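# Move foam block from desk to recessed far-aisle shelf

## Task

Pick up the small foam block lying on the desk and set it down on one of the shelves in the shelving section at the end of the aisle that is set back deeper than the neighbouring sections. It must rest on the shelf surface itself, not on top of a box. The robot must not topple or be left leaning, or the task counts as failed.

## Robot and tools

ROBOT. A Hello Robot Stretch 4 with a single arm: an omni-wheel base, a lift that rides up a mast, an arm that telescopes forward, and a wrist with yaw, pitch and roll ending in a two-finger gripper. It stands about 1.6 m tall, and the base rim lies within 0.23 m of the base origin. Loose objects may sometimes get nudged by an outside push.

FRAMES. Base frame: origin on the floor beneath the base centre, x forward, y left, z up, in metres. hand_pose is reported in this frame as a point between the open fingertips, and it may be somewhat inaccurate. The odometry frame is the base frame as it was when the scene began. base_odometry counts only wheel rotation, so wheel slip shows up as travel. Its heading is in rad, positive to the left, from -3.142 to 3.142.

move. Every call must include "blocking": false; anything else is refused. The call returns in about 0.5 s while the robot keeps moving. An action holds "base", "joints" or both, optionally with "speeds", "pace" or "contact_limits". Alternatively it holds only "end_of_arm": "enable_torque", which re-powers any wrist or gripper motor that has shut off. "cameras" picks which images come back: a list drawn from head_camera, head_left_camera, head_right_camera, wrist_camera, or "all". Omitting it means all, and [] means none. A move with no action simply reports the current state.
- base: a single object with a relative offset from the base's current position (the last reported one, or its live position if a move is still running). translate_m is straight travel in metres, forward positive, -2 to 2. strafe_m is sideways travel in metres, left positive, -2 to 2. rotate_rad turns on the spot in radians, counter-clockwise (left) positive, -3.2 to 3.2. translate_m and strafe_m may be combined into one straight diagonal path. rotate_rad must be sent alone.
- joints: absolute targets, one number per named joint. lift_m is 0 to 1.2 m. arm_m is 0 to 0.55 m of extension. wrist_yaw_rad is -1.134 to 4.276, with 0 forward, positive to the left, and 3.14 folded back. wrist_pitch_rad is -1.117 to 4.259, with 0 level and 1.57 pointing down. wrist_roll_rad is -1.117 to 4.259, with 0 meaning fingers level and positive clockwise as seen from behind. gripper_m is -0.038 to 0.141 m, the fingertip gap, which may be off by up to 0.015. A joint counts as done within ±0.004 m or ±0.02 rad. Out-of-range joint targets are clipped and the result reports it. Any other out-of-range value gets the whole call refused, and an unknown key makes it invalid.
- pace: "slow", "default", "fast" or "max". The default base speed is 0.3 m/s and 2 rad/s. With the lift high, base speed is capped further.
- speeds: per-joint top speeds (lift_m, arm_m, wrist_*), not the gripper.
- contact_limits: values from 0 (gentlest) to 1, for arm_m, lift_m, translate_m, strafe_m and rotate_rad, sent only together with that same command. The default is 0.5. A base limit stays in force until the next action that names base.
All motions in a call start together. Joints left out of a new move keep going toward their earlier targets. Each action runs for 15 s at most, and the 14 s cutoff reports as time_out.

wait: "seconds" from 0 to 10, plus "cameras". It returns the state and returns early once every motion is at rest. wait(0) shows the progress of the running move under "earlier move".
stop: brakes all running motions and holds them there. It can also re-brake wheels that have gone slack, and its "stop:" line says whether they now hold.
zoom_image: "camera" and "region" [x0, y0, x1, y1] in pixels of that camera's latest image, measured from the top-left, at most 504x504.
finished_scene: "scene" is the current scene's number. It ends the scene for good, and the result gives the next scene's task. Call it only once the block sits still on the shelf.

RESULTS. The "move" line reads "done" or the most serious status. base_status and joint_status read done, moving, off_target (came to rest short of target and may still be pushing), contact_stop (blocked, went slack), time_out (target dropped), limit_stop_at_own_body, limit_stop_at_tilt (lean over 6°; the lift, arm and wheels go slack until the lean drops), or torque_fault (a wrist or gripper motor is limp until enable_torque). The first result showing an uncommanded stop, or a refused call, cancels the later move, wait and finished_scene calls in that reply. on_its_own lists what the robot did by itself; "held at" there gives the target, not the reading. "pictures" gives the order of the images. lidar_m holds 12 distances in 30° sectors: the 1st straight ahead, then counter-clockwise (4th left, 7th behind, 10th right). "-" means nothing seen or closer than 0.25 m, and it covers from about 0.15 m above the floor to the robot's height. wrist_depth_mm is a 7x7 grid of median depths (100–2000 mm) starting top-left. base_tilt is in degrees (forward and right positive, up to ±3° bias). turned_by_wheels and turned_by_imu disagreeing by more than about 0.1 rad over one move points to a collision or slip. motor_effort is in %, with the peak in brackets. servo_current is in mA.
The simulation keeps running while you reason, and a running move carries on meanwhile.

GRIPPING. Close to a value more than 0.015 below the object's width. About 0.06 below gives a secure hold. A real grip shows as a rise in gripper servo_current after closing to 0.015 or more. Neither the gripper reading nor "done" proves you are holding anything. Fingers pressed down onto a surface can jam. Values of -0.02 or lower make the fingertips press on each other.

AVOID. Self-collision: the gripper over the base with a low lift (below about 0.2, or 0.45 when pointing down). Wrist pitched up while rolled. Yaw+pitch below about -1.1. Yaw above 3.4 with the arm out. A tilt or roll while folded back (yaw above 2.7). Do not drive the gripper into things with the base; this causes torque faults. Avoid driving or turning with the arm far out under a heavy load. Keep the robot upright and level. Don't drop the block or let it go while it is moving, and avoid slams or hard shoves. Approach the shelf slowly with low contact limits. Set the block on the bare shelf rather than a carton, open the gripper, and withdraw the arm.

Each tool is called after "Call:" by a JSON object that holds its "api" and its "payload", one argument or row to a line.

## Session

Call:
{"api": "move", "payload": {
  "blocking": false
}}

Scene clock: 0.00 s.
base_odometry: x=+0.000 y=+0.000 heading=+0.000
turned_by_wheels: +0.000
turned_by_imu: +0.000
base_tilt: forward=+0.4 right=+1.5
lidar_m: 1.23 1.23 1.41 2.40 1.42 1.83 2.96 2.95 1.60 1.35 1.35 1.48
base_status: not commanded
joint_positions: lift_m=+0.140 arm_m=+0.002 wrist_yaw_rad=+3.046 wrist_pitch_rad=+0.002 wrist_roll_rad=+0.000 gripper_m=+0.056
joint_status: not commanded
measured_speeds: all 0
motor_effort: lift_m=+20 arm_m=-4 wheel_0=+0 wheel_1=+0 wheel_2=+0
servo_current: wrist_yaw_rad=33 wrist_pitch_rad=33 wrist_roll_rad=26 gripper_m=46
hand_pose: x=-0.1056 y=+0.1144 z=+0.3181 quat_wxyz=(+0.048, -0.001, +0.000, +0.999) (m; base frame)
wrist_depth_mm: 136 139 - - - - - / 114 140 - - - - - / 123 150 - - - - - / 137 192 - - - - - / - - - - - 1921 - / 1118 1138 196 1008 1078 1205 1205 / 798 723 831 152 759 866 854
pictures: head_camera, head_left_camera, head_right_camera, wrist_camera

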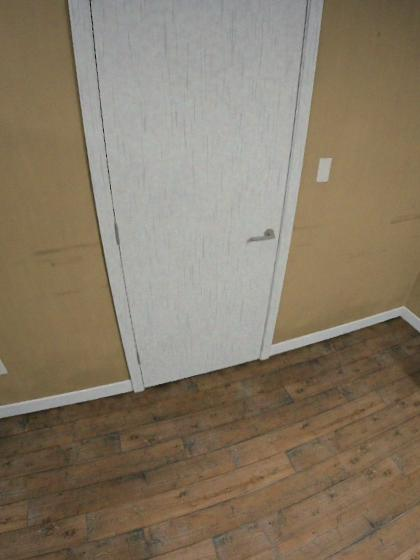

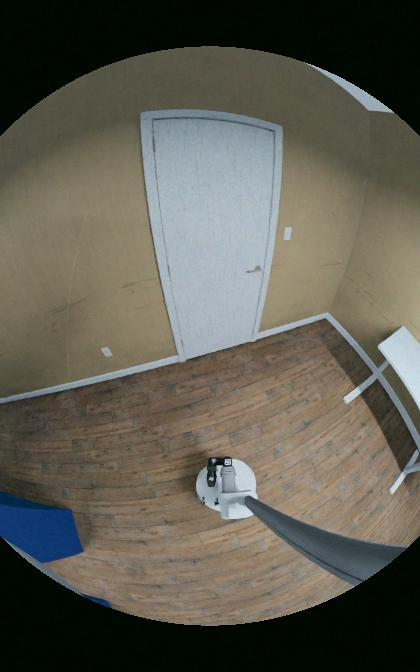

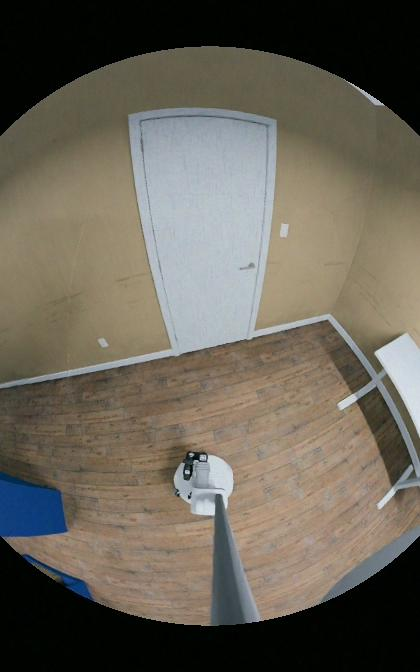

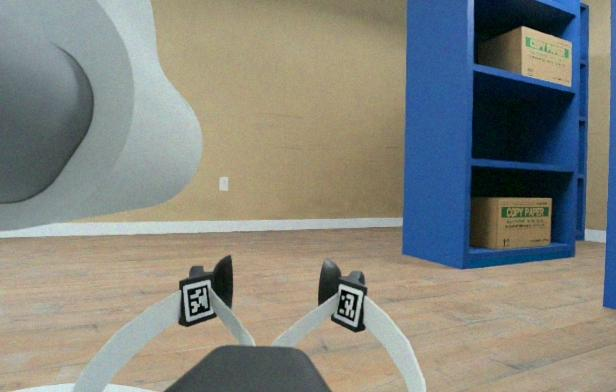

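Call:
{"api": "move", "payload": {
  "blocking": false,
  "base": {"rotate_rad": -1.57},
  "joints": {"lift_m": 0.9},
  "pace": "fast",
  "cameras": []
}}

Call:
{"api": "wait", "payload": {
  "seconds": 2
}}

Scene clock: 4.83 s.
move: moving
base_odometry: x=+0.000 y=+0.000 heading=-0.392
turned_by_wheels: -0.392
turned_by_imu: -0.386
base_tilt: forward=+0.4 right=+1.4
lidar_m: 1.37 1.22 1.27 1.57 1.41 1.46 1.86 2.94 2.97 1.48 1.32 1.37
base_status: rotate_rad moving
joint_positions: lift_m=+0.206 arm_m=+0.002 wrist_yaw_rad=+3.046 wrist_pitch_rad=+0.002 wrist_roll_rad=+0.000 gripper_m=+0.056
joint_status: lift_m moving
measured_speeds: translate_m=+0.001 strafe_m=-0.001 rotate_rad=-1.484 lift_m=+0.247 arm_m=+0.000 wrist_yaw_rad=+0.000 wrist_pitch_rad=+0.000 wrist_roll_rad=+0.000
motor_effort: lift_m=+28(28) arm_m=-4(4) wheel_0=+7(8) wheel_1=+9(9) wheel_2=+8(10)
servo_current: wrist_yaw_rad=39(46) wrist_pitch_rad=39(52) wrist_roll_rad=26(33) gripper_m=39(52)
hand_pose: x=-0.1056 y=+0.1144 z=+0.3832 quat_wxyz=(+0.048, -0.001, +0.000, +0.999) (m; base frame)
wrist_depth_mm: 137 139 - - - - - / 113 140 - - - - - / 121 146 - - - - - / 137 187 - - - - - / - - - - - - - / 1281 1308 196 1138 1255 1255 1205 / 917 778 960 153 866 931 991
pictures: none
No camera images: "cameras" was empty.

Scene clock: 6.83 s.
earlier move: moving
base_odometry: x=+0.000 y=+0.000 heading=-1.570
turned_by_wheels: -1.178
turned_by_imu: -1.164
base_tilt: forward=+0.4 right=+1.4
lidar_m: 1.31 1.34 1.45 1.24 1.21 1.44 2.48 1.43 1.83 2.94 2.93 1.57
base_status: done
joint_positions: lift_m=+0.891 arm_m=+0.002 wrist_yaw_rad=+3.046 wrist_pitch_rad=+0.002 wrist_roll_rad=+0.000 gripper_m=+0.056
joint_status: lift_m moving
measured_speeds: translate_m=+0.000 strafe_m=+0.000 rotate_rad=+0.000 lift_m=+0.102 arm_m=+0.000 wrist_yaw_rad=+0.000 wrist_pitch_rad=+0.000 wrist_roll_rad=+0.000
motor_effort: lift_m=+22(28) arm_m=-4(4) wheel_0=+3(8) wheel_1=-1(10) wheel_2=+0(10)
servo_current: wrist_yaw_rad=33(46) wrist_pitch_rad=33(52) wrist_roll_rad=26(33) gripper_m=39(52)
hand_pose: x=-0.1056 y=+0.1144 z=+1.0686 quat_wxyz=(+0.048, -0.001, +0.000, +0.999) (m; base frame)
wrist_depth_mm: 136 140 - - - - - / 115 140 - - - - - / 124 153 - - - - - / 137 200 - - - - - / - - - - - - - / - - 198 - 178 - - / - - - 152 1983 - -
wait: 2.00 s; no rest
pictures: head_camera, head_left_camera, head_right_camera, wrist_camera
camera_calibration:
wrist_camera: T_world_to_cam=[[0.142573, 0.988827, 0.043527, -0.167322], [0.0287116, 0.039826, -0.998794, 1.1188], [-0.989368, 0.143651, -0.0227126, 0.132972], [0, 0, 0, 1]] pos_world=[0.123292, 0.101794, 1.12775]

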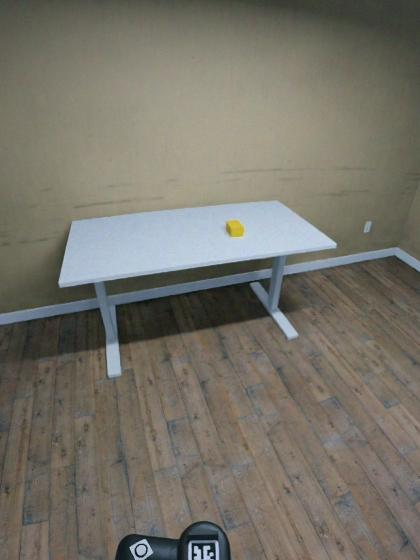

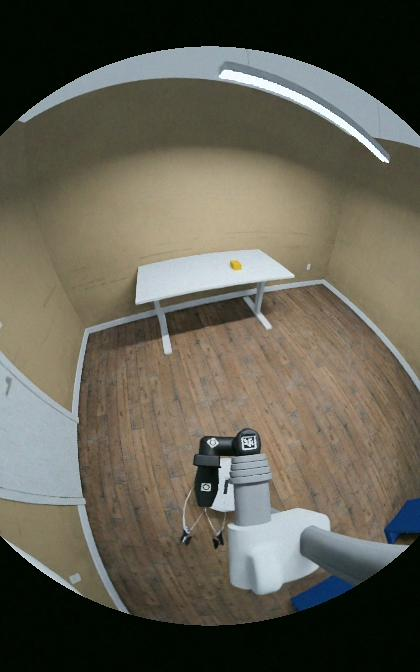

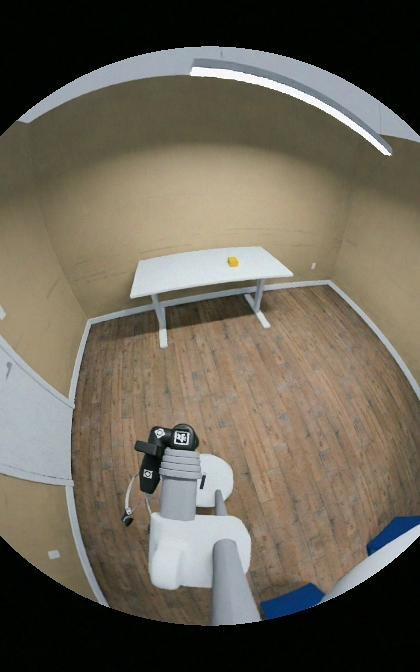

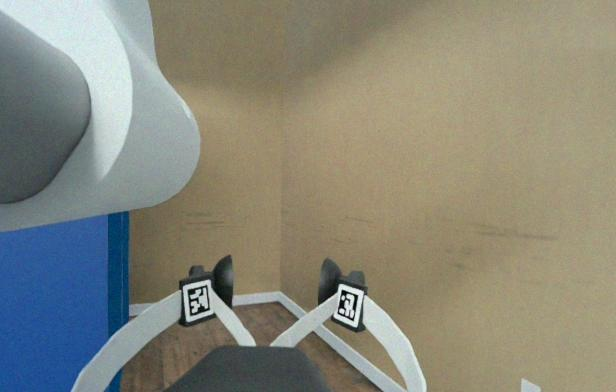

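Call:
{"api": "move", "payload": {
  "blocking": false,
  "joints": {"wrist_yaw_rad": 0, "wrist_pitch_rad": 0.6, "gripper_m": 0.12},
  "cameras": ["head_camera"]
}}

Call:
{"api": "zoom_image", "payload": {
  "camera": "head_camera",
  "region": [180, 180, 300, 280]
}}

Scene clock: 28.83 s.
earlier move: done
move: moving
base_odometry: x=+0.000 y=+0.000 heading=-1.570
turned_by_wheels: +0.000
turned_by_imu: -0.001
base_tilt: forward=+0.3 right=+1.4
lidar_m: 1.34 1.34 1.49 1.24 1.24 1.46 2.45 1.40 1.81 2.95 2.94 1.58
base_status: not commanded
joint_positions: lift_m=+0.900 arm_m=+0.002 wrist_yaw_rad=+2.446 wrist_pitch_rad=+0.543 wrist_roll_rad=+0.000 gripper_m=+0.076
joint_status: wrist_yaw_rad moving; wrist_pitch_rad moving; gripper_m moving; the others done
measured_speeds: translate_m=+0.000 strafe_m=+0.000 rotate_rad=+0.000 lift_m=+0.000 arm_m=+0.000 wrist_yaw_rad=-1.815 wrist_pitch_rad=+0.976 wrist_roll_rad=+0.000
motor_effort: lift_m=+23(24) arm_m=-4(4) wheel_0=+3(3) wheel_1=-1(1) wheel_2=+0(0)
servo_current: wrist_yaw_rad=124(124) wrist_pitch_rad=52(85) wrist_roll_rad=33(33) gripper_m=52(85)
hand_pose: x=+0.0396 y=+0.2253 z=+0.9288 quat_wxyz=(+0.328, -0.252, +0.091, +0.906) (m; base frame)
wrist_depth_mm: - - - - - - - / - - - - - - - / - - - - - - - / - - - - - - - / 1708 1756 1756 1756 1618 - - / 1430 1397 198 1430 191 1397 - / 1229 1182 1281 149 1205 1281 1229
pictures: head_camera

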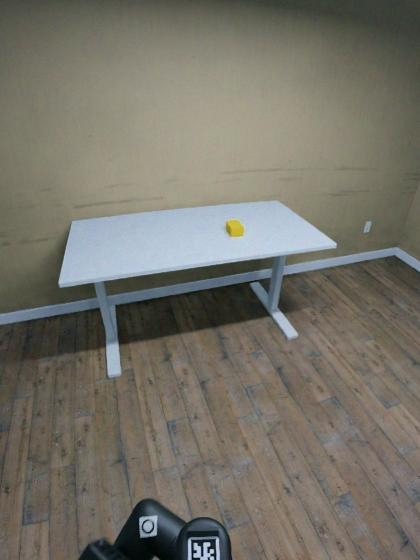

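Scaled by 4.200 from the camera's 420x560 image, which has a finer 1200x1600 frame.

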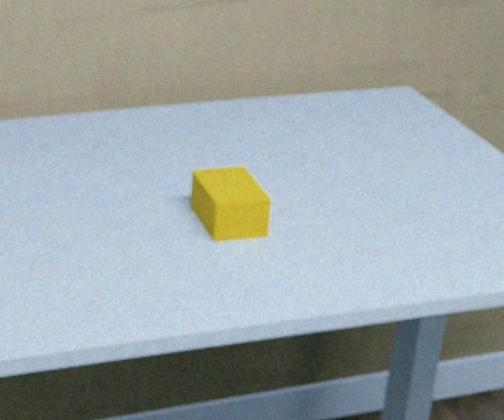

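Call:
{"api": "move", "payload": {
  "blocking": false,
  "base": {"rotate_rad": 0.26},
  "cameras": []
}}

Call:
{"api": "wait", "payload": {
  "seconds": 0.7,
  "cameras": ["head_camera"]
}}

Scene clock: 40.20 s.
earlier move: done
move: moving
base_odometry: x=+0.000 y=+0.000 heading=-1.359
turned_by_wheels: +0.211
turned_by_imu: +0.207
base_tilt: forward=+0.4 right=+1.4
lidar_m: 1.34 1.39 1.33 1.23 1.28 1.70 1.42 1.46 1.93 2.94 2.99 1.44
base_status: rotate_rad moving
joint_positions: lift_m=+0.900 arm_m=+0.002 wrist_yaw_rad=+0.003 wrist_pitch_rad=+0.599 wrist_roll_rad=+0.000 gripper_m=+0.120
joint_status: all done
measured_speeds: translate_m=+0.001 strafe_m=+0.002 rotate_rad=+0.462 lift_m=+0.000 arm_m=+0.000 wrist_yaw_rad=+0.000 wrist_pitch_rad=+0.000 wrist_roll_rad=+0.000
motor_effort: lift_m=+24(24) arm_m=-4(4) wheel_0=-5(7) wheel_1=-3(7) wheel_2=+0(8)
servo_current: wrist_yaw_rad=33(39) wrist_pitch_rad=46(46) wrist_roll_rad=26(33) gripper_m=46(52)
hand_pose: x=+0.4116 y=-0.0866 z=+0.9151 quat_wxyz=(+0.955, +0.000, +0.295, +0.002) (m; base frame)
wrist_depth_mm: - - - - - - - / - - - - - - - / - - - - - - - / 1863 1863 1921 1921 1983 1983 1983 / 1499 1537 1537 1576 1618 1661 1618 / 1308 220 1255 1366 197 1366 1366 / 1160 1118 1182 143 1182 1182 1229
pictures: none
No camera images: "cameras" was empty.

Scene clock: 40.73 s.
earlier move: done
base_odometry: x=+0.000 y=+0.000 heading=-1.310
turned_by_wheels: +0.049
turned_by_imu: +0.049
base_tilt: forward=+0.2 right=+1.3
lidar_m: 1.33 1.88 1.29 1.23 1.31 1.76 1.42 1.48 1.98 2.93 3.04 1.42
base_status: done
joint_positions: lift_m=+0.900 arm_m=+0.002 wrist_yaw_rad=+0.003 wrist_pitch_rad=+0.599 wrist_roll_rad=+0.000 gripper_m=+0.120
joint_status: all done
measured_speeds: all 0
motor_effort: lift_m=+24(24) arm_m=-4(4) wheel_0=-4(7) wheel_1=+0(7) wheel_2=+0(8)
servo_current: wrist_yaw_rad=46(46) wrist_pitch_rad=46(52) wrist_roll_rad=20(33) gripper_m=52(52)
hand_pose: x=+0.4116 y=-0.0866 z=+0.9151 quat_wxyz=(+0.955, +0.000, +0.295, +0.002) (m; base frame)
wrist_depth_mm: - - - - - - - / 1983 - - - - - - / - - - - - - - / 1921 1921 1863 1921 1921 1983 1983 / 1537 1537 1576 1618 1576 1618 1618 / 1308 220 1255 1336 197 1366 1397 / 1160 1118 1160 143 1160 1182 1182
wait: 0.53 of 0.7 s (the move ended)
pictures: head_camera

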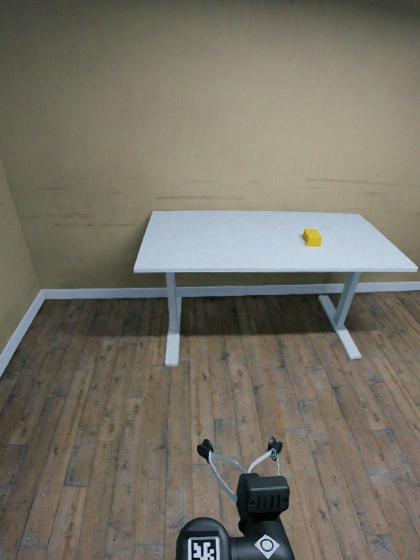

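Call:
{"api": "move", "payload": {
  "blocking": false,
  "base": {"translate_m": 0.95, "strafe_m": -0.605},
  "joints": {"arm_m": 0.2},
  "pace": "fast",
  "cameras": []
}}

Call:
{"api": "wait", "payload": {
  "seconds": 5,
  "cameras": ["head_camera", "wrist_camera"]
}}

Scene clock: 47.40 s.
move: moving
base_odometry: x=-0.014 y=-0.046 heading=-1.310
turned_by_wheels: +0.000
turned_by_imu: -0.001
base_tilt: forward=+0.3 right=+1.4
lidar_m: 1.29 1.93 1.32 1.28 1.34 1.83 1.47 1.51 2.02 2.89 3.00 1.36
base_status: translate_m moving; strafe_m moving
joint_positions: lift_m=+0.900 arm_m=+0.081 wrist_yaw_rad=+0.003 wrist_pitch_rad=+0.600 wrist_roll_rad=+0.000 gripper_m=+0.120
joint_status: arm_m moving
measured_speeds: translate_m=+0.155 strafe_m=-0.099 rotate_rad=+0.001 lift_m=+0.000 arm_m=+0.297 wrist_yaw_rad=+0.000 wrist_pitch_rad=+0.000 wrist_roll_rad=+0.000
motor_effort: lift_m=+24(24) arm_m=+7(9) wheel_0=+9(11) wheel_1=-2(3) wheel_2=-9(11)
servo_current: wrist_yaw_rad=33(39) wrist_pitch_rad=39(46) wrist_roll_rad=20(26) gripper_m=52(52)
hand_pose: x=+0.4900 y=-0.0867 z=+0.9151 quat_wxyz=(+0.955, +0.000, +0.295, +0.001) (m; base frame)
wrist_depth_mm: - - - - - - - / - - - - - - - / 1983 - - - - - - / 1808 1863 1863 1863 1983 1983 1983 / 1537 1537 1537 1576 1618 1618 1618 / 1281 220 1255 1366 198 1366 1366 / 1138 1118 1160 143 1160 1160 1205
pictures: none
No camera images: "cameras" was empty.

Scene clock: 51.13 s.
earlier move: done
base_odometry: x=-0.340 y=-1.074 heading=-1.310
turned_by_wheels: +0.000
turned_by_imu: -0.003
base_tilt: forward=+0.3 right=+1.4
lidar_m: 0.40 0.42 0.60 1.86 1.95 2.65 2.37 2.43 2.40 2.30 0.61 0.44
base_status: done
joint_positions: lift_m=+0.900 arm_m=+0.200 wrist_yaw_rad=+0.003 wrist_pitch_rad=+0.600 wrist_roll_rad=+0.000 gripper_m=+0.120
joint_status: all done
measured_speeds: all 0
motor_effort: lift_m=+23(24) arm_m=+6(9) wheel_0=+1(12) wheel_1=-2(6) wheel_2=+2(11)
servo_current: wrist_yaw_rad=39(52) wrist_pitch_rad=46(52) wrist_roll_rad=33(33) gripper_m=46(52)
hand_pose: x=+0.6091 y=-0.0867 z=+0.9151 quat_wxyz=(+0.955, +0.000, +0.295, +0.001) (m; base frame)
wrist_depth_mm: - - - - - - - / - - - - - - - / - - - - - - - / - - - - - - - / - - 370 370 - - - / - 186 317 325 192 - - / - - - - - - -
wait: 3.73 of 5 s (the move ended)
pictures: head_camera, wrist_camera
camera_calibration:
wrist_camera: T_world_to_cam=[[-0.0121379, -0.997942, 0.0629598, -0.159451], [-0.58239, -0.0441269, -0.811711, 1.14673], [0.812819, -0.0465196, -0.580656, 0.261944], [0, 0, 0, 1]] pos_world=[0.452998, -0.0963353, 1.09295]

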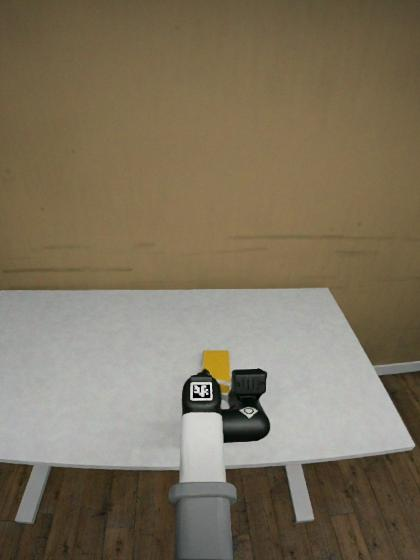

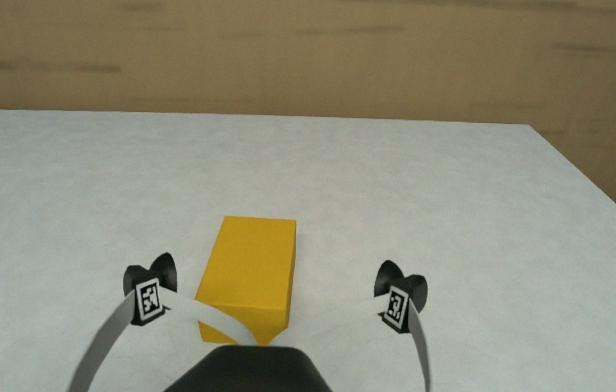

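Call:
{"api": "move", "payload": {
  "blocking": false,
  "base": {"strafe_m": 0.026},
  "joints": {"arm_m": 0.296, "lift_m": 0.86, "gripper_m": 0.135},
  "cameras": []
}}

Call:
{"api": "wait", "payload": {
  "seconds": 1.5,
  "cameras": ["head_camera", "wrist_camera"]
}}

Scene clock: 71.10 s.
move: moving
base_odometry: x=-0.316 y=-1.067 heading=-1.310
turned_by_wheels: +0.000
turned_by_imu: -0.001
base_tilt: forward=+0.4 right=+1.5
lidar_m: 0.41 0.45 0.62 1.83 1.94 2.58 2.38 2.43 2.47 2.32 0.59 0.42
base_status: strafe_m moving
joint_positions: lift_m=+0.868 arm_m=+0.252 wrist_yaw_rad=+0.003 wrist_pitch_rad=+0.600 wrist_roll_rad=+0.000 gripper_m=+0.132
joint_status: lift_m moving; arm_m moving; gripper_m moving
measured_speeds: translate_m=+0.000 strafe_m=+0.028 rotate_rad=+0.000 lift_m=-0.070 arm_m=+0.191 wrist_yaw_rad=+0.000 wrist_pitch_rad=+0.000 wrist_roll_rad=+0.000
motor_effort: lift_m=+13(22) arm_m=+6(8) wheel_0=-2(10) wheel_1=+2(10) wheel_2=-1(1)
servo_current: wrist_yaw_rad=39(39) wrist_pitch_rad=33(52) wrist_roll_rad=33(33) gripper_m=26(85)
hand_pose: x=+0.6613 y=-0.0867 z=+0.8831 quat_wxyz=(+0.955, +0.000, +0.295, +0.001) (m; base frame)
wrist_depth_mm: - - - - - - - / - - - - - - - / - - - - - - - / - - - - - - - / - - 325 329 - - - / - 188 262 279 195 - - / - - - - - - -
pictures: none
No camera images: "cameras" was empty.

Scene clock: 71.87 s.
earlier move: done
base_odometry: x=-0.315 y=-1.067 heading=-1.310
turned_by_wheels: +0.000
turned_by_imu: +0.000
base_tilt: forward=+0.4 right=+1.4
lidar_m: 0.41 0.45 0.60 1.82 1.93 2.62 2.35 2.45 2.49 2.34 0.58 0.41
base_status: done
joint_positions: lift_m=+0.860 arm_m=+0.296 wrist_yaw_rad=+0.003 wrist_pitch_rad=+0.600 wrist_roll_rad=+0.000 gripper_m=+0.135
joint_status: all done
measured_speeds: all 0
motor_effort: lift_m=+14(22) arm_m=+6(9) wheel_0=+2(10) wheel_1=+0(10) wheel_2=+0(1)
servo_current: wrist_yaw_rad=39(46) wrist_pitch_rad=59(59) wrist_roll_rad=26(33) gripper_m=46(85)
hand_pose: x=+0.7050 y=-0.0867 z=+0.8759 quat_wxyz=(+0.955, +0.000, +0.295, +0.001) (m; base frame)
wrist_depth_mm: - - - - - - - / - - - - - - - / - - - - - - - / - - - - - - - / - - - 296 - - - / - 187 250 268 195 - - / - - 231 - - - -
wait: 0.77 of 1.5 s (the move ended)
pictures: head_camera, wrist_camera
camera_calibration:
wrist_camera: T_world_to_cam=[[-0.0121379, -0.997942, 0.0629598, -0.155819], [-0.58239, -0.0441269, -0.811711, 1.17077], [0.812819, -0.0465196, -0.580656, 0.161233], [0, 0, 0, 1]] pos_world=[0.548898, -0.0963353, 1.05375]

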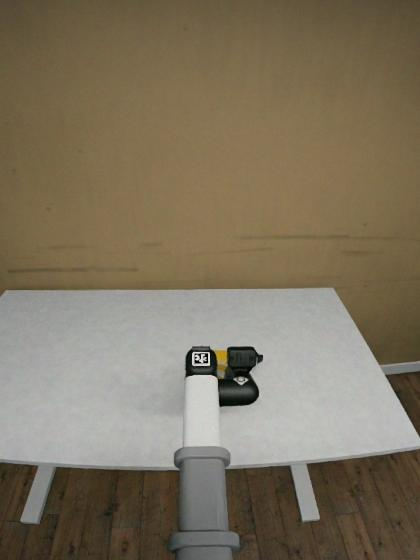

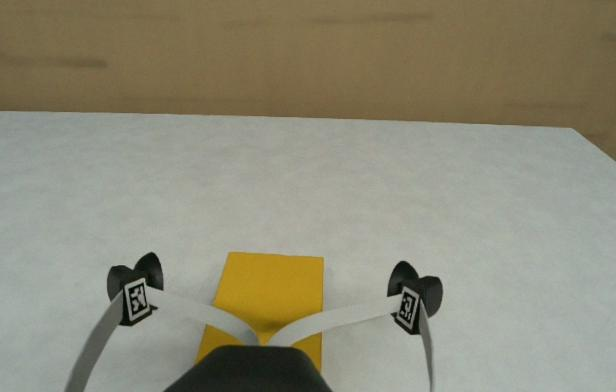

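Call:
{"api": "move", "payload": {
  "blocking": false,
  "joints": {"lift_m": 0.796, "arm_m": 0.302},
  "contact_limits": {"lift_m": 0.2},
  "cameras": []
}}

Call:
{"api": "wait", "payload": {
  "seconds": 1,
  "cameras": ["head_right_camera", "wrist_camera"]
}}

Scene clock: 80.07 s.
move: moving
base_odometry: x=-0.315 y=-1.067 heading=-1.310
turned_by_wheels: +0.000
turned_by_imu: -0.001
base_tilt: forward=+0.2 right=+1.5
lidar_m: 0.40 0.42 0.60 1.84 1.93 2.61 2.38 2.43 2.46 2.32 0.61 0.42
base_status: not commanded
joint_positions: lift_m=+0.822 arm_m=+0.302 wrist_yaw_rad=+0.003 wrist_pitch_rad=+0.600 wrist_roll_rad=+0.000 gripper_m=+0.135
joint_status: lift_m moving; arm_m moving
measured_speeds: translate_m=+0.000 strafe_m=+0.000 rotate_rad=+0.000 lift_m=-0.130 arm_m=+0.000 wrist_yaw_rad=+0.000 wrist_pitch_rad=+0.000 wrist_roll_rad=+0.000
motor_effort: lift_m=+14(14) arm_m=+6(8) wheel_0=+2(2) wheel_1=+0(0) wheel_2=+0(0)
servo_current: wrist_yaw_rad=33(39) wrist_pitch_rad=33(46) wrist_roll_rad=26(33) gripper_m=39(52)
contact_limits: lift_m 0.2
hand_pose: x=+0.7110 y=-0.0867 z=+0.8374 quat_wxyz=(+0.955, +0.000, +0.295, +0.001) (m; base frame)
wrist_depth_mm: - - - - - - - / - - - - - - - / - - - - - - - / - - - - - - - / - - 266 267 - - - / - 187 227 229 195 - - / - - 201 - - - -
pictures: none
No camera images: "cameras" was empty.

Scene clock: 80.77 s.
earlier move: done
base_odometry: x=-0.315 y=-1.067 heading=-1.310
turned_by_wheels: +0.000
turned_by_imu: +0.000
base_tilt: forward=+0.4 right=+1.2
lidar_m: 0.40 0.45 0.59 1.82 1.92 2.61 2.36 2.42 2.48 2.34 0.59 0.44
base_status: not commanded
joint_positions: lift_m=+0.796 arm_m=+0.302 wrist_yaw_rad=+0.003 wrist_pitch_rad=+0.600 wrist_roll_rad=+0.000 gripper_m=+0.135
joint_status: all done
measured_speeds: all 0
motor_effort: lift_m=+14(15) arm_m=+6(9) wheel_0=+2(2) wheel_1=+0(0) wheel_2=+0(0)
servo_current: wrist_yaw_rad=33(46) wrist_pitch_rad=46(52) wrist_roll_rad=26(39) gripper_m=46(52)
contact_limits: lift_m 0.2
hand_pose: x=+0.7110 y=-0.0867 z=+0.8119 quat_wxyz=(+0.955, +0.000, +0.295, +0.001) (m; base frame)
wrist_depth_mm: - - - - - - - / - - - - - - - / - - - - - - - / - - 257 251 - - - / - - 222 224 - - - / - 186 190 191 195 - - / - - 174 - - - -
wait: 0.70 of 1 s (the move ended)
pictures: head_right_camera, wrist_camera
camera_calibration:
wrist_camera: T_world_to_cam=[[-0.0121379, -0.997942, 0.0629598, -0.151716], [-0.58239, -0.0441269, -0.811711, 1.12231], [0.812819, -0.0465196, -0.580656, 0.119194], [0, 0, 0, 1]] pos_world=[0.554898, -0.0963353, 0.989754]

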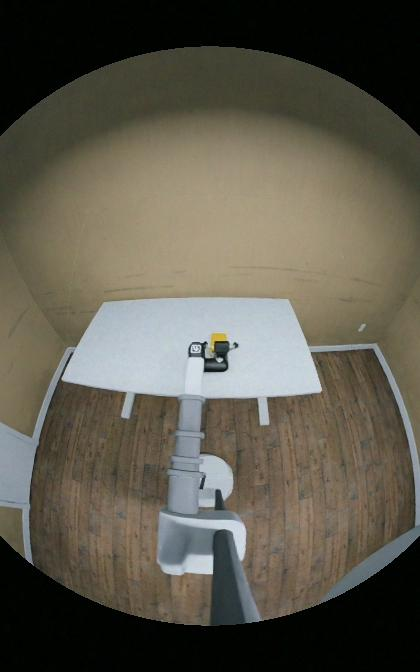

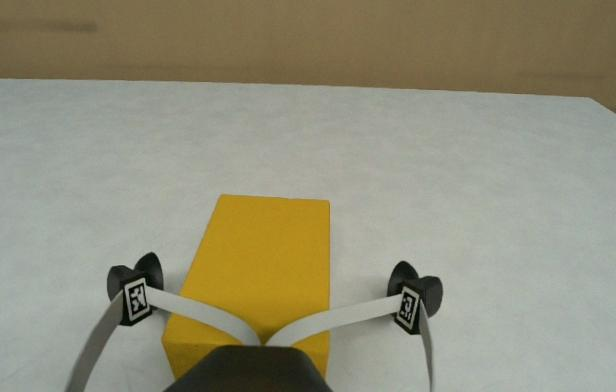

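Call:
{"api": "move", "payload": {
  "blocking": false,
  "joints": {"gripper_m": 0.03},
  "cameras": []
}}

Call:
{"api": "wait", "payload": {
  "seconds": 1.5,
  "cameras": ["wrist_camera"]
}}

Call:
{"api": "move", "payload": {
  "blocking": false,
  "joints": {"lift_m": 1.0},
  "cameras": []
}}

Call:
{"api": "wait", "payload": {
  "seconds": 0.5,
  "cameras": ["wrist_camera"]
}}

Scene clock: 87.93 s.
move: moving
base_odometry: x=-0.315 y=-1.067 heading=-1.310
turned_by_wheels: +0.000
turned_by_imu: -0.001
base_tilt: forward=+0.3 right=+1.3
lidar_m: 0.39 0.42 0.61 1.82 1.94 2.58 2.34 2.42 2.46 2.35 0.62 0.41
base_status: not commanded
joint_positions: lift_m=+0.796 arm_m=+0.302 wrist_yaw_rad=+0.003 wrist_pitch_rad=+0.600 wrist_roll_rad=+0.000 gripper_m=+0.122
joint_status: gripper_m moving
measured_speeds: all 0
motor_effort: lift_m=+14(14) arm_m=+6(7) wheel_0=+2(2) wheel_1=+0(0) wheel_2=+0(0)
servo_current: wrist_yaw_rad=39(39) wrist_pitch_rad=33(52) wrist_roll_rad=33(39) gripper_m=91(104)
contact_limits: lift_m 0.2
hand_pose: x=+0.7110 y=-0.0867 z=+0.8119 quat_wxyz=(+0.955, +0.000, +0.295, +0.001) (m; base frame)
wrist_depth_mm: - - - - - - - / - - - - - - - / - - - - - - - / - - 259 252 - - - / - - 223 224 - - - / - 189 189 191 194 - - / - - 174 - - - -
pictures: none
No camera images: "cameras" was empty.

Scene clock: 89.40 s.
earlier move: done
base_odometry: x=-0.315 y=-1.067 heading=-1.310
turned_by_wheels: +0.000
turned_by_imu: +0.000
base_tilt: forward=+0.3 right=+1.4
lidar_m: 0.41 0.44 0.59 1.83 1.92 2.58 2.37 2.43 2.45 2.32 0.62 0.43
base_status: not commanded
joint_positions: lift_m=+0.796 arm_m=+0.302 wrist_yaw_rad=+0.003 wrist_pitch_rad=+0.600 wrist_roll_rad=+0.000 gripper_m=+0.031
joint_status: all done
measured_speeds: all 0
motor_effort: lift_m=+14(14) arm_m=+6(7) wheel_0=+2(2) wheel_1=+0(0) wheel_2=+0(0)
servo_current: wrist_yaw_rad=26(46) wrist_pitch_rad=39(65) wrist_roll_rad=26(39) gripper_m=117(221)
contact_limits: lift_m 0.2
hand_pose: x=+0.7110 y=-0.0867 z=+0.8119 quat_wxyz=(+0.955, +0.000, +0.295, +0.001) (m; base frame)
wrist_depth_mm: - - - - - - - / - - - - - - - / - - - - - - - / - - - 246 - - - / - - 210 213 - - - / - 176 179 181 183 - - / - - 158 160 - - -
wait: 1.47 of 1.5 s (the move ended)
pictures: wrist_camera
camera_calibration:
wrist_camera: T_world_to_cam=[[-0.0121319, -0.997942, 0.0629586, -0.151719], [-0.582503, -0.044123, -0.81163, 1.12229], [0.812738, -0.0465202, -0.580769, 0.119351], [0, 0, 0, 1]] pos_world=[0.554898, -0.0963353, 0.989754]

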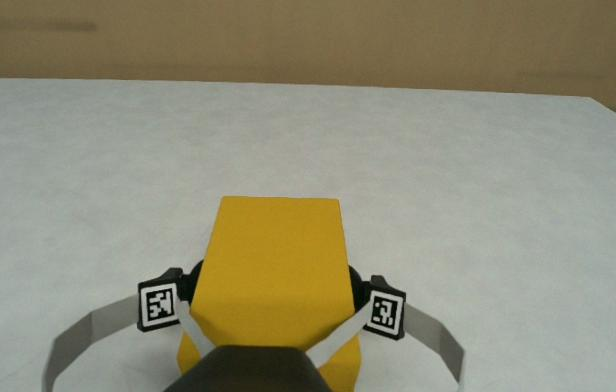

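Scene clock: 89.90 s.
move: moving
base_odometry: x=-0.315 y=-1.067 heading=-1.310
turned_by_wheels: +0.000
turned_by_imu: +0.000
base_tilt: forward=+0.3 right=+1.4
lidar_m: 0.40 0.43 0.61 1.82 1.94 2.57 2.36 2.43 2.46 2.34 0.60 0.42
base_status: not commanded
joint_positions: lift_m=+0.835 arm_m=+0.302 wrist_yaw_rad=+0.003 wrist_pitch_rad=+0.600 wrist_roll_rad=+0.000 gripper_m=+0.031
joint_status: lift_m moving
measured_speeds: translate_m=+0.000 strafe_m=+0.000 rotate_rad=+0.000 lift_m=+0.149 arm_m=+0.000 wrist_yaw_rad=+0.000 wrist_pitch_rad=+0.000 wrist_roll_rad=+0.000
motor_effort: lift_m=+26(27) arm_m=+6(7) wheel_0=+2(2) wheel_1=+0(0) wheel_2=+0(0)
servo_current: wrist_yaw_rad=33(39) wrist_pitch_rad=26(46) wrist_roll_rad=33(33) gripper_m=117(117)
hand_pose: x=+0.7110 y=-0.0867 z=+0.8503 quat_wxyz=(+0.955, +0.000, +0.295, +0.001) (m; base frame)
wrist_depth_mm: - - - - - - - / - - - - - - - / - - - - - - - / - - - 245 - - - / - - 210 212 - - - / - 175 179 181 183 - - / - - 158 160 - - -
pictures: none
No camera images: "cameras" was empty.

Scene clock: 90.40 s.
earlier move: moving
base_odometry: x=-0.315 y=-1.067 heading=-1.310
turned_by_wheels: +0.000
turned_by_imu: +0.000
base_tilt: forward=+0.4 right=+1.2
lidar_m: 0.38 0.46 0.61 1.84 1.93 2.58 2.38 2.43 2.46 2.34 0.61 0.43
base_status: not commanded
joint_positions: lift_m=+0.939 arm_m=+0.302 wrist_yaw_rad=+0.003 wrist_pitch_rad=+0.600 wrist_roll_rad=+0.000 gripper_m=+0.031
joint_status: lift_m moving
measured_speeds: translate_m=+0.000 strafe_m=+0.000 rotate_rad=+0.000 lift_m=+0.196 arm_m=+0.000 wrist_yaw_rad=+0.000 wrist_pitch_rad=+0.000 wrist_roll_rad=+0.000
motor_effort: lift_m=+26(28) arm_m=+6(7) wheel_0=+2(2) wheel_1=+0(0) wheel_2=+0(0)
servo_current: wrist_yaw_rad=33(39) wrist_pitch_rad=39(46) wrist_roll_rad=26(33) gripper_m=104(117)
hand_pose: x=+0.7110 y=-0.0867 z=+0.9541 quat_wxyz=(+0.955, +0.000, +0.295, +0.001) (m; base frame)
wrist_depth_mm: - - - - - - - / - - - - - - - / - - - - - - - / - - - 245 - - - / - - 209 213 - - - / - 176 179 182 183 - - / - - 158 160 - - -
wait: 0.50 s; no rest
pictures: wrist_camera
camera_calibration:
wrist_camera: T_world_to_cam=[[-0.0121291, -0.997942, 0.0629626, -0.160677], [-0.582503, -0.0441279, -0.81163, 1.23771], [0.812738, -0.0465203, -0.580769, 0.201936], [0, 0, 0, 1]] pos_world=[0.554898, -0.0963353, 1.13195]

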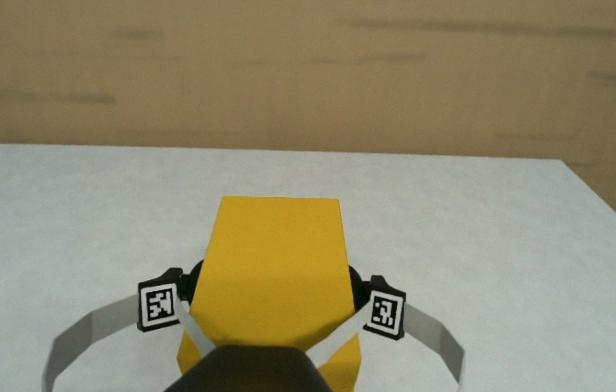

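Call:
{"api": "move", "payload": {
  "blocking": false,
  "base": {"translate_m": -0.9},
  "joints": {"arm_m": 0.0},
  "pace": "fast",
  "cameras": []
}}

Call:
{"api": "wait", "payload": {
  "seconds": 4,
  "cameras": []
}}

Call:
{"api": "move", "payload": {
  "blocking": false,
  "base": {"rotate_rad": 2.9},
  "cameras": []
}}

Call:
{"api": "wait", "payload": {
  "seconds": 4
}}

Scene clock: 96.93 s.
earlier move: done
move: moving
base_odometry: x=-0.325 y=-1.029 heading=-1.310
turned_by_wheels: +0.000
turned_by_imu: -0.001
base_tilt: forward=+0.3 right=+1.3
lidar_m: 0.43 0.48 0.66 1.82 1.92 2.58 2.34 2.35 2.47 2.32 0.66 0.46
base_status: translate_m moving
joint_positions: lift_m=+1.000 arm_m=+0.224 wrist_yaw_rad=+0.003 wrist_pitch_rad=+0.600 wrist_roll_rad=+0.000 gripper_m=+0.031
joint_status: arm_m moving; the others done
joint sent to its limit — arm_m, lower limit.
measured_speeds: translate_m=-0.148 strafe_m=+0.001 rotate_rad=-0.006 lift_m=+0.000 arm_m=-0.298 wrist_yaw_rad=+0.000 wrist_pitch_rad=+0.000 wrist_roll_rad=+0.000
motor_effort: lift_m=+24(24) arm_m=-7(10) wheel_0=-6(8) wheel_1=-5(7) wheel_2=+9(11)
servo_current: wrist_yaw_rad=33(39) wrist_pitch_rad=46(46) wrist_roll_rad=26(33) gripper_m=111(117)
hand_pose: x=+0.6327 y=-0.0867 z=+1.0150 quat_wxyz=(+0.955, +0.000, +0.295, +0.001) (m; base frame)
wrist_depth_mm: - - - - - - - / - - - - - - - / - - - - - - - / - - - 245 - - - / - - 210 212 - - - / - 176 180 181 183 - - / - - 158 160 - - -
pictures: none
No camera images: "cameras" was empty.

Scene clock: 100.40 s.
earlier move: done
base_odometry: x=-0.546 y=-0.198 heading=-1.310
turned_by_wheels: +0.000
turned_by_imu: +0.000
base_tilt: forward=+0.3 right=+1.4
lidar_m: 1.28 1.37 1.91 1.78 1.91 1.56 1.49 1.56 2.48 2.35 2.44 1.37
base_status: done
joint_positions: lift_m=+1.000 arm_m=+0.002 wrist_yaw_rad=+0.003 wrist_pitch_rad=+0.600 wrist_roll_rad=+0.000 gripper_m=+0.031
joint_status: all done
joint sent to its limit — arm_m, lower limit.
measured_speeds: all 0
motor_effort: lift_m=+24(24) arm_m=-6(11) wheel_0=-2(8) wheel_1=-1(8) wheel_2=-1(12)
servo_current: wrist_yaw_rad=26(46) wrist_pitch_rad=39(52) wrist_roll_rad=26(39) gripper_m=111(124)
hand_pose: x=+0.4117 y=-0.0867 z=+1.0150 quat_wxyz=(+0.955, +0.000, +0.295, +0.001) (m; base frame)
wrist_depth_mm: - - - - - - - / - - - - - - - / - - - - - - - / - 1983 - - - - - / 1661 1708 217 212 1756 1756 1808 / 1397 185 180 182 184 1576 1464 / 1205 1229 158 159 1255 1205 1308
wait: 3.47 of 4 s (the move ended)
pictures: none
No camera images: "cameras" was empty.

Scene clock: 100.90 s.
move: moving
base_odometry: x=-0.546 y=-0.198 heading=-1.101
turned_by_wheels: +0.210
turned_by_imu: +0.206
base_tilt: forward=+0.4 right=+1.3
lidar_m: 1.27 1.47 1.83 1.81 2.07 1.47 1.48 1.63 2.38 2.36 2.57 1.29
base_status: rotate_rad moving
joint_positions: lift_m=+1.000 arm_m=+0.002 wrist_yaw_rad=+0.003 wrist_pitch_rad=+0.600 wrist_roll_rad=+0.000 gripper_m=+0.031
joint_status: not commanded
measured_speeds: translate_m=+0.001 strafe_m=+0.002 rotate_rad=+0.799 lift_m=+0.000 arm_m=+0.000 wrist_yaw_rad=+0.000 wrist_pitch_rad=+0.000 wrist_roll_rad=+0.000
motor_effort: lift_m=+24(24) arm_m=-6(6) wheel_0=-6(8) wheel_1=-5(6) wheel_2=-6(8)
servo_current: wrist_yaw_rad=33(39) wrist_pitch_rad=39(46) wrist_roll_rad=33(33) gripper_m=104(124)
hand_pose: x=+0.4117 y=-0.0867 z=+1.0150 quat_wxyz=(+0.955, +0.000, +0.295, +0.001) (m; base frame)
wrist_depth_mm: - - - - - - - / - - - - - - - / - - - - - - - / 1983 - - - - - - / 1661 1618 217 211 1756 1808 1808 / 1397 185 179 182 183 1499 1499 / 1229 1229 158 160 1255 1205 1308
pictures: none
No camera images: "cameras" was empty.

Scene clock: 103.50 s.
earlier move: done
base_odometry: x=-0.547 y=-0.198 heading=+1.589
turned_by_wheels: +2.690
turned_by_imu: +2.655
base_tilt: forward=+0.3 right=+1.4
lidar_m: 1.44 1.45 1.67 2.39 2.38 2.53 1.29 1.30 1.53 1.82 1.81 2.09
base_status: done
joint_positions: lift_m=+1.000 arm_m=+0.002 wrist_yaw_rad=+0.003 wrist_pitch_rad=+0.600 wrist_roll_rad=+0.000 gripper_m=+0.031
joint_status: not commanded
measured_speeds: all 0
motor_effort: lift_m=+24(24) arm_m=-6(6) wheel_0=-3(9) wheel_1=-1(7) wheel_2=-2(8)
servo_current: wrist_yaw_rad=39(46) wrist_pitch_rad=39(59) wrist_roll_rad=26(33) gripper_m=98(124)
hand_pose: x=+0.4117 y=-0.0867 z=+1.0151 quat_wxyz=(+0.955, +0.000, +0.295, +0.001) (m; base frame)
wrist_depth_mm: - - - - - - - / - - - - - - - / 1983 - - - - - - / 1708 - - - - - 1983 / 1661 1708 211 212 1756 1756 1863 / 1430 185 179 181 184 1537 1464 / 1205 1229 158 160 1255 1229 1308
wait: 2.60 of 4 s (the move ended)
pictures: head_camera, head_left_camera, head_right_camera, wrist_camera
camera_calibration:
wrist_camera: T_world_to_cam=[[-0.0121239, -0.997942, 0.0629608, -0.168148], [-0.582569, -0.0441256, -0.811582, 1.11283], [0.81269, -0.0465186, -0.580836, 0.480707], [0, 0, 0, 1]] pos_world=[0.255598, -0.0963353, 1.19295]

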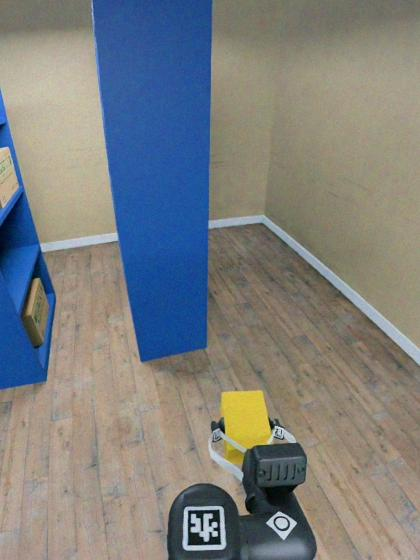

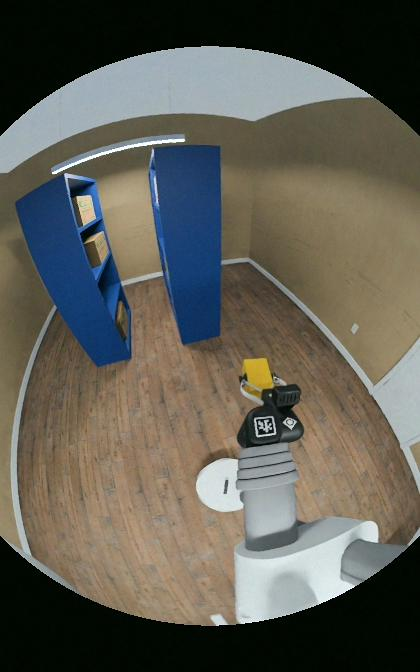

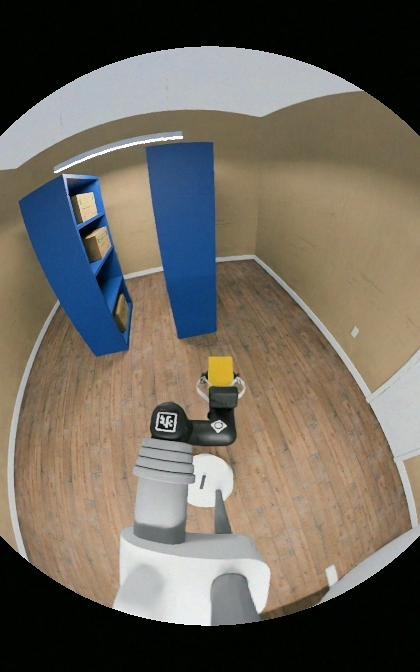

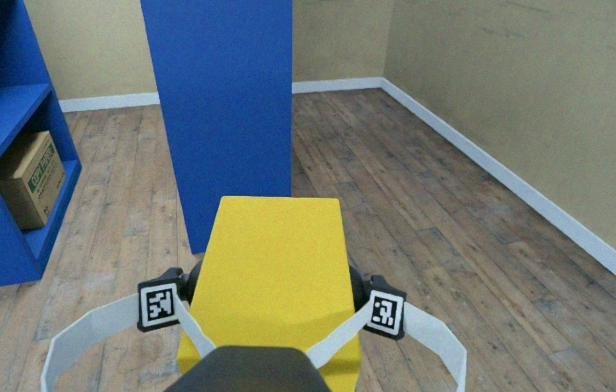

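Call:
{"api": "move", "payload": {
  "blocking": false,
  "base": {"translate_m": 0.55, "strafe_m": 0.47},
  "pace": "fast",
  "cameras": []
}}

Call:
{"api": "wait", "payload": {
  "seconds": 3.5,
  "cameras": []
}}

Call:
{"api": "move", "payload": {
  "blocking": false,
  "base": {"rotate_rad": 0.22},
  "cameras": []
}}

Call:
{"api": "wait", "payload": {
  "seconds": 1
}}

Scene clock: 117.93 s.
move: moving
base_odometry: x=-0.574 y=-0.167 heading=+1.589
turned_by_wheels: +0.000
turned_by_imu: -0.001
base_tilt: forward=+0.3 right=+1.4
lidar_m: 1.41 1.53 1.63 2.37 2.36 2.59 1.33 1.33 1.57 1.84 1.81 2.14
base_status: translate_m moving; strafe_m moving
joint_positions: lift_m=+1.000 arm_m=+0.002 wrist_yaw_rad=+0.003 wrist_pitch_rad=+0.600 wrist_roll_rad=+0.000 gripper_m=+0.031
joint_status: not commanded
measured_speeds: translate_m=+0.119 strafe_m=+0.101 rotate_rad=+0.006 lift_m=+0.000 arm_m=+0.000 wrist_yaw_rad=+0.000 wrist_pitch_rad=+0.000 wrist_roll_rad=+0.000
motor_effort: lift_m=+23(24) arm_m=-6(6) wheel_0=-5(5) wheel_1=+9(9) wheel_2=-8(9)
servo_current: wrist_yaw_rad=39(46) wrist_pitch_rad=33(46) wrist_roll_rad=26(33) gripper_m=111(117)
hand_pose: x=+0.4117 y=-0.0867 z=+1.0151 quat_wxyz=(+0.955, +0.000, +0.295, +0.001) (m; base frame)
wrist_depth_mm: - - - - - - - / - - - - - - - / - - - - - - - / 1756 - - - - - 1983 / 1661 1708 211 211 1756 1808 1808 / 1397 185 179 181 184 1537 1499 / 1205 1255 158 160 1255 1205 1336
pictures: none
No camera images: "cameras" was empty.

Scene clock: 120.87 s.
earlier move: done
base_odometry: x=-1.026 y=+0.344 heading=+1.589
turned_by_wheels: +0.000
turned_by_imu: +0.001
base_tilt: forward=+0.4 right=+1.4
lidar_m: 0.87 0.83 0.93 2.12 2.11 2.40 1.96 1.96 2.33 2.11 2.11 0.96
base_status: done
joint_positions: lift_m=+1.000 arm_m=+0.002 wrist_yaw_rad=+0.003 wrist_pitch_rad=+0.600 wrist_roll_rad=+0.000 gripper_m=+0.031
joint_status: not commanded
measured_speeds: all 0
motor_effort: lift_m=+23(24) arm_m=-6(6) wheel_0=-2(6) wheel_1=-1(11) wheel_2=+0(10)
servo_current: wrist_yaw_rad=46(46) wrist_pitch_rad=52(59) wrist_roll_rad=26(33) gripper_m=117(117)
hand_pose: x=+0.4117 y=-0.0867 z=+1.0151 quat_wxyz=(+0.955, +0.000, +0.295, +0.001) (m; base frame)
wrist_depth_mm: - - - - - - - / - - - 1042 - - - / - - - 1078 - - - / - - 1983 247 - - - / 1205 1708 217 212 - 1756 1756 / 1098 182 179 181 183 1499 1464 / - 1229 158 160 1205 1205 1308
wait: 2.93 of 3.5 s (the move ended)
pictures: none
No camera images: "cameras" was empty.

Scene clock: 121.37 s.
move: moving
base_odometry: x=-1.026 y=+0.344 heading=+1.767
turned_by_wheels: +0.178
turned_by_imu: +0.176
base_tilt: forward=+0.4 right=+1.4
lidar_m: 0.90 0.85 1.02 2.10 2.13 2.69 1.98 1.99 2.28 2.11 2.16 0.87
base_status: rotate_rad moving
joint_positions: lift_m=+1.000 arm_m=+0.002 wrist_yaw_rad=+0.003 wrist_pitch_rad=+0.600 wrist_roll_rad=+0.000 gripper_m=+0.031
joint_status: not commanded
measured_speeds: translate_m=+0.000 strafe_m=-0.001 rotate_rad=+0.398 lift_m=+0.000 arm_m=+0.000 wrist_yaw_rad=+0.000 wrist_pitch_rad=+0.000 wrist_roll_rad=+0.000
motor_effort: lift_m=+24(24) arm_m=-6(6) wheel_0=-4(7) wheel_1=-2(6) wheel_2=-1(7)
servo_current: wrist_yaw_rad=33(39) wrist_pitch_rad=46(52) wrist_roll_rad=26(33) gripper_m=117(117)
hand_pose: x=+0.4117 y=-0.0867 z=+1.0151 quat_wxyz=(+0.955, +0.000, +0.295, +0.001) (m; base frame)
wrist_depth_mm: - - - - - - - / 683 - - - 778 - - / - - - 1808 1042 - - / - 1430 - 1255 - - - / - 1281 216 213 - - 1756 / - 182 179 182 183 1464 1464 / - 1255 158 160 - 1205 1308
pictures: none
No camera images: "cameras" was empty.

Scene clock: 121.90 s.
earlier move: done
base_odometry: x=-1.026 y=+0.344 heading=+1.808
turned_by_wheels: +0.041
turned_by_imu: +0.041
base_tilt: forward=+0.4 right=+1.5
lidar_m: 1.02 0.85 1.06 2.09 2.14 2.80 2.00 2.02 2.24 2.11 2.16 0.85
base_status: done
joint_positions: lift_m=+1.000 arm_m=+0.002 wrist_yaw_rad=+0.003 wrist_pitch_rad=+0.600 wrist_roll_rad=+0.000 gripper_m=+0.031
joint_status: not commanded
measured_speeds: all 0
motor_effort: lift_m=+23(24) arm_m=-6(6) wheel_0=-3(7) wheel_1=-1(6) wheel_2=-2(7)
servo_current: wrist_yaw_rad=33(39) wrist_pitch_rad=39(52) wrist_roll_rad=33(33) gripper_m=117(117)
hand_pose: x=+0.4117 y=-0.0867 z=+1.0151 quat_wxyz=(+0.955, +0.000, +0.295, +0.001) (m; base frame)
wrist_depth_mm: - - - - - - - / 647 - - - 1042 - - / - - - - 1060 - - / - - - 1863 - - - / - 1255 215 211 - - 1808 / - 176 179 182 183 - 1499 / - - 158 160 - 1205 1336
wait: 0.53 of 1 s (the move ended)
pictures: head_camera, head_left_camera, head_right_camera, wrist_camera
camera_calibration:
wrist_camera: T_world_to_cam=[[-0.0122053, -0.997938, 0.0630184, -0.168195], [-0.582573, -0.044125, -0.81158, 1.11283], [0.812687, -0.0466184, -0.580833, 0.480695], [0, 0, 0, 1]] pos_world=[0.255598, -0.0963352, 1.19295]

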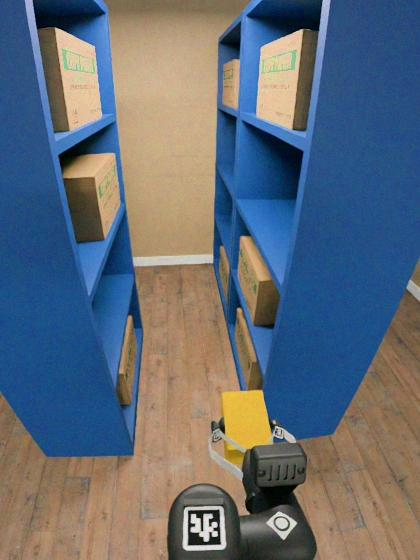

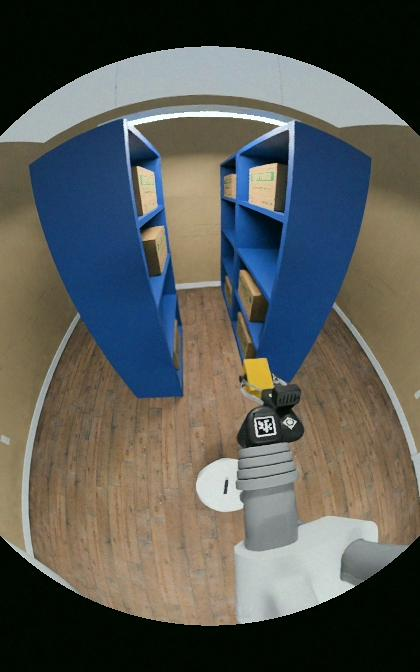

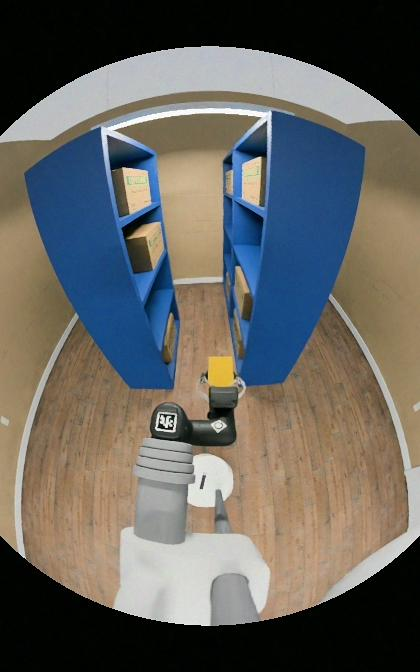

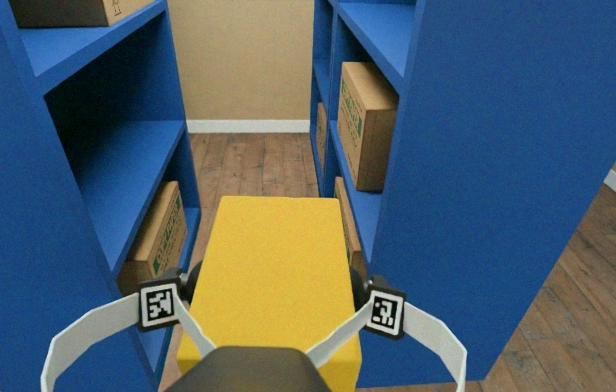

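Call:
{"api": "zoom_image", "payload": {
  "camera": "head_camera",
  "region": [80, 0, 340, 400]
}}

Scaled by 1.260 from the camera's 420x560 image, which has a finer 1200x1600 frame.

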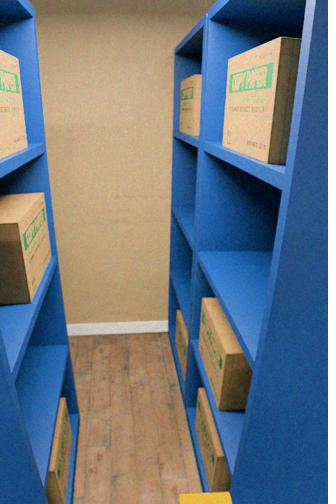

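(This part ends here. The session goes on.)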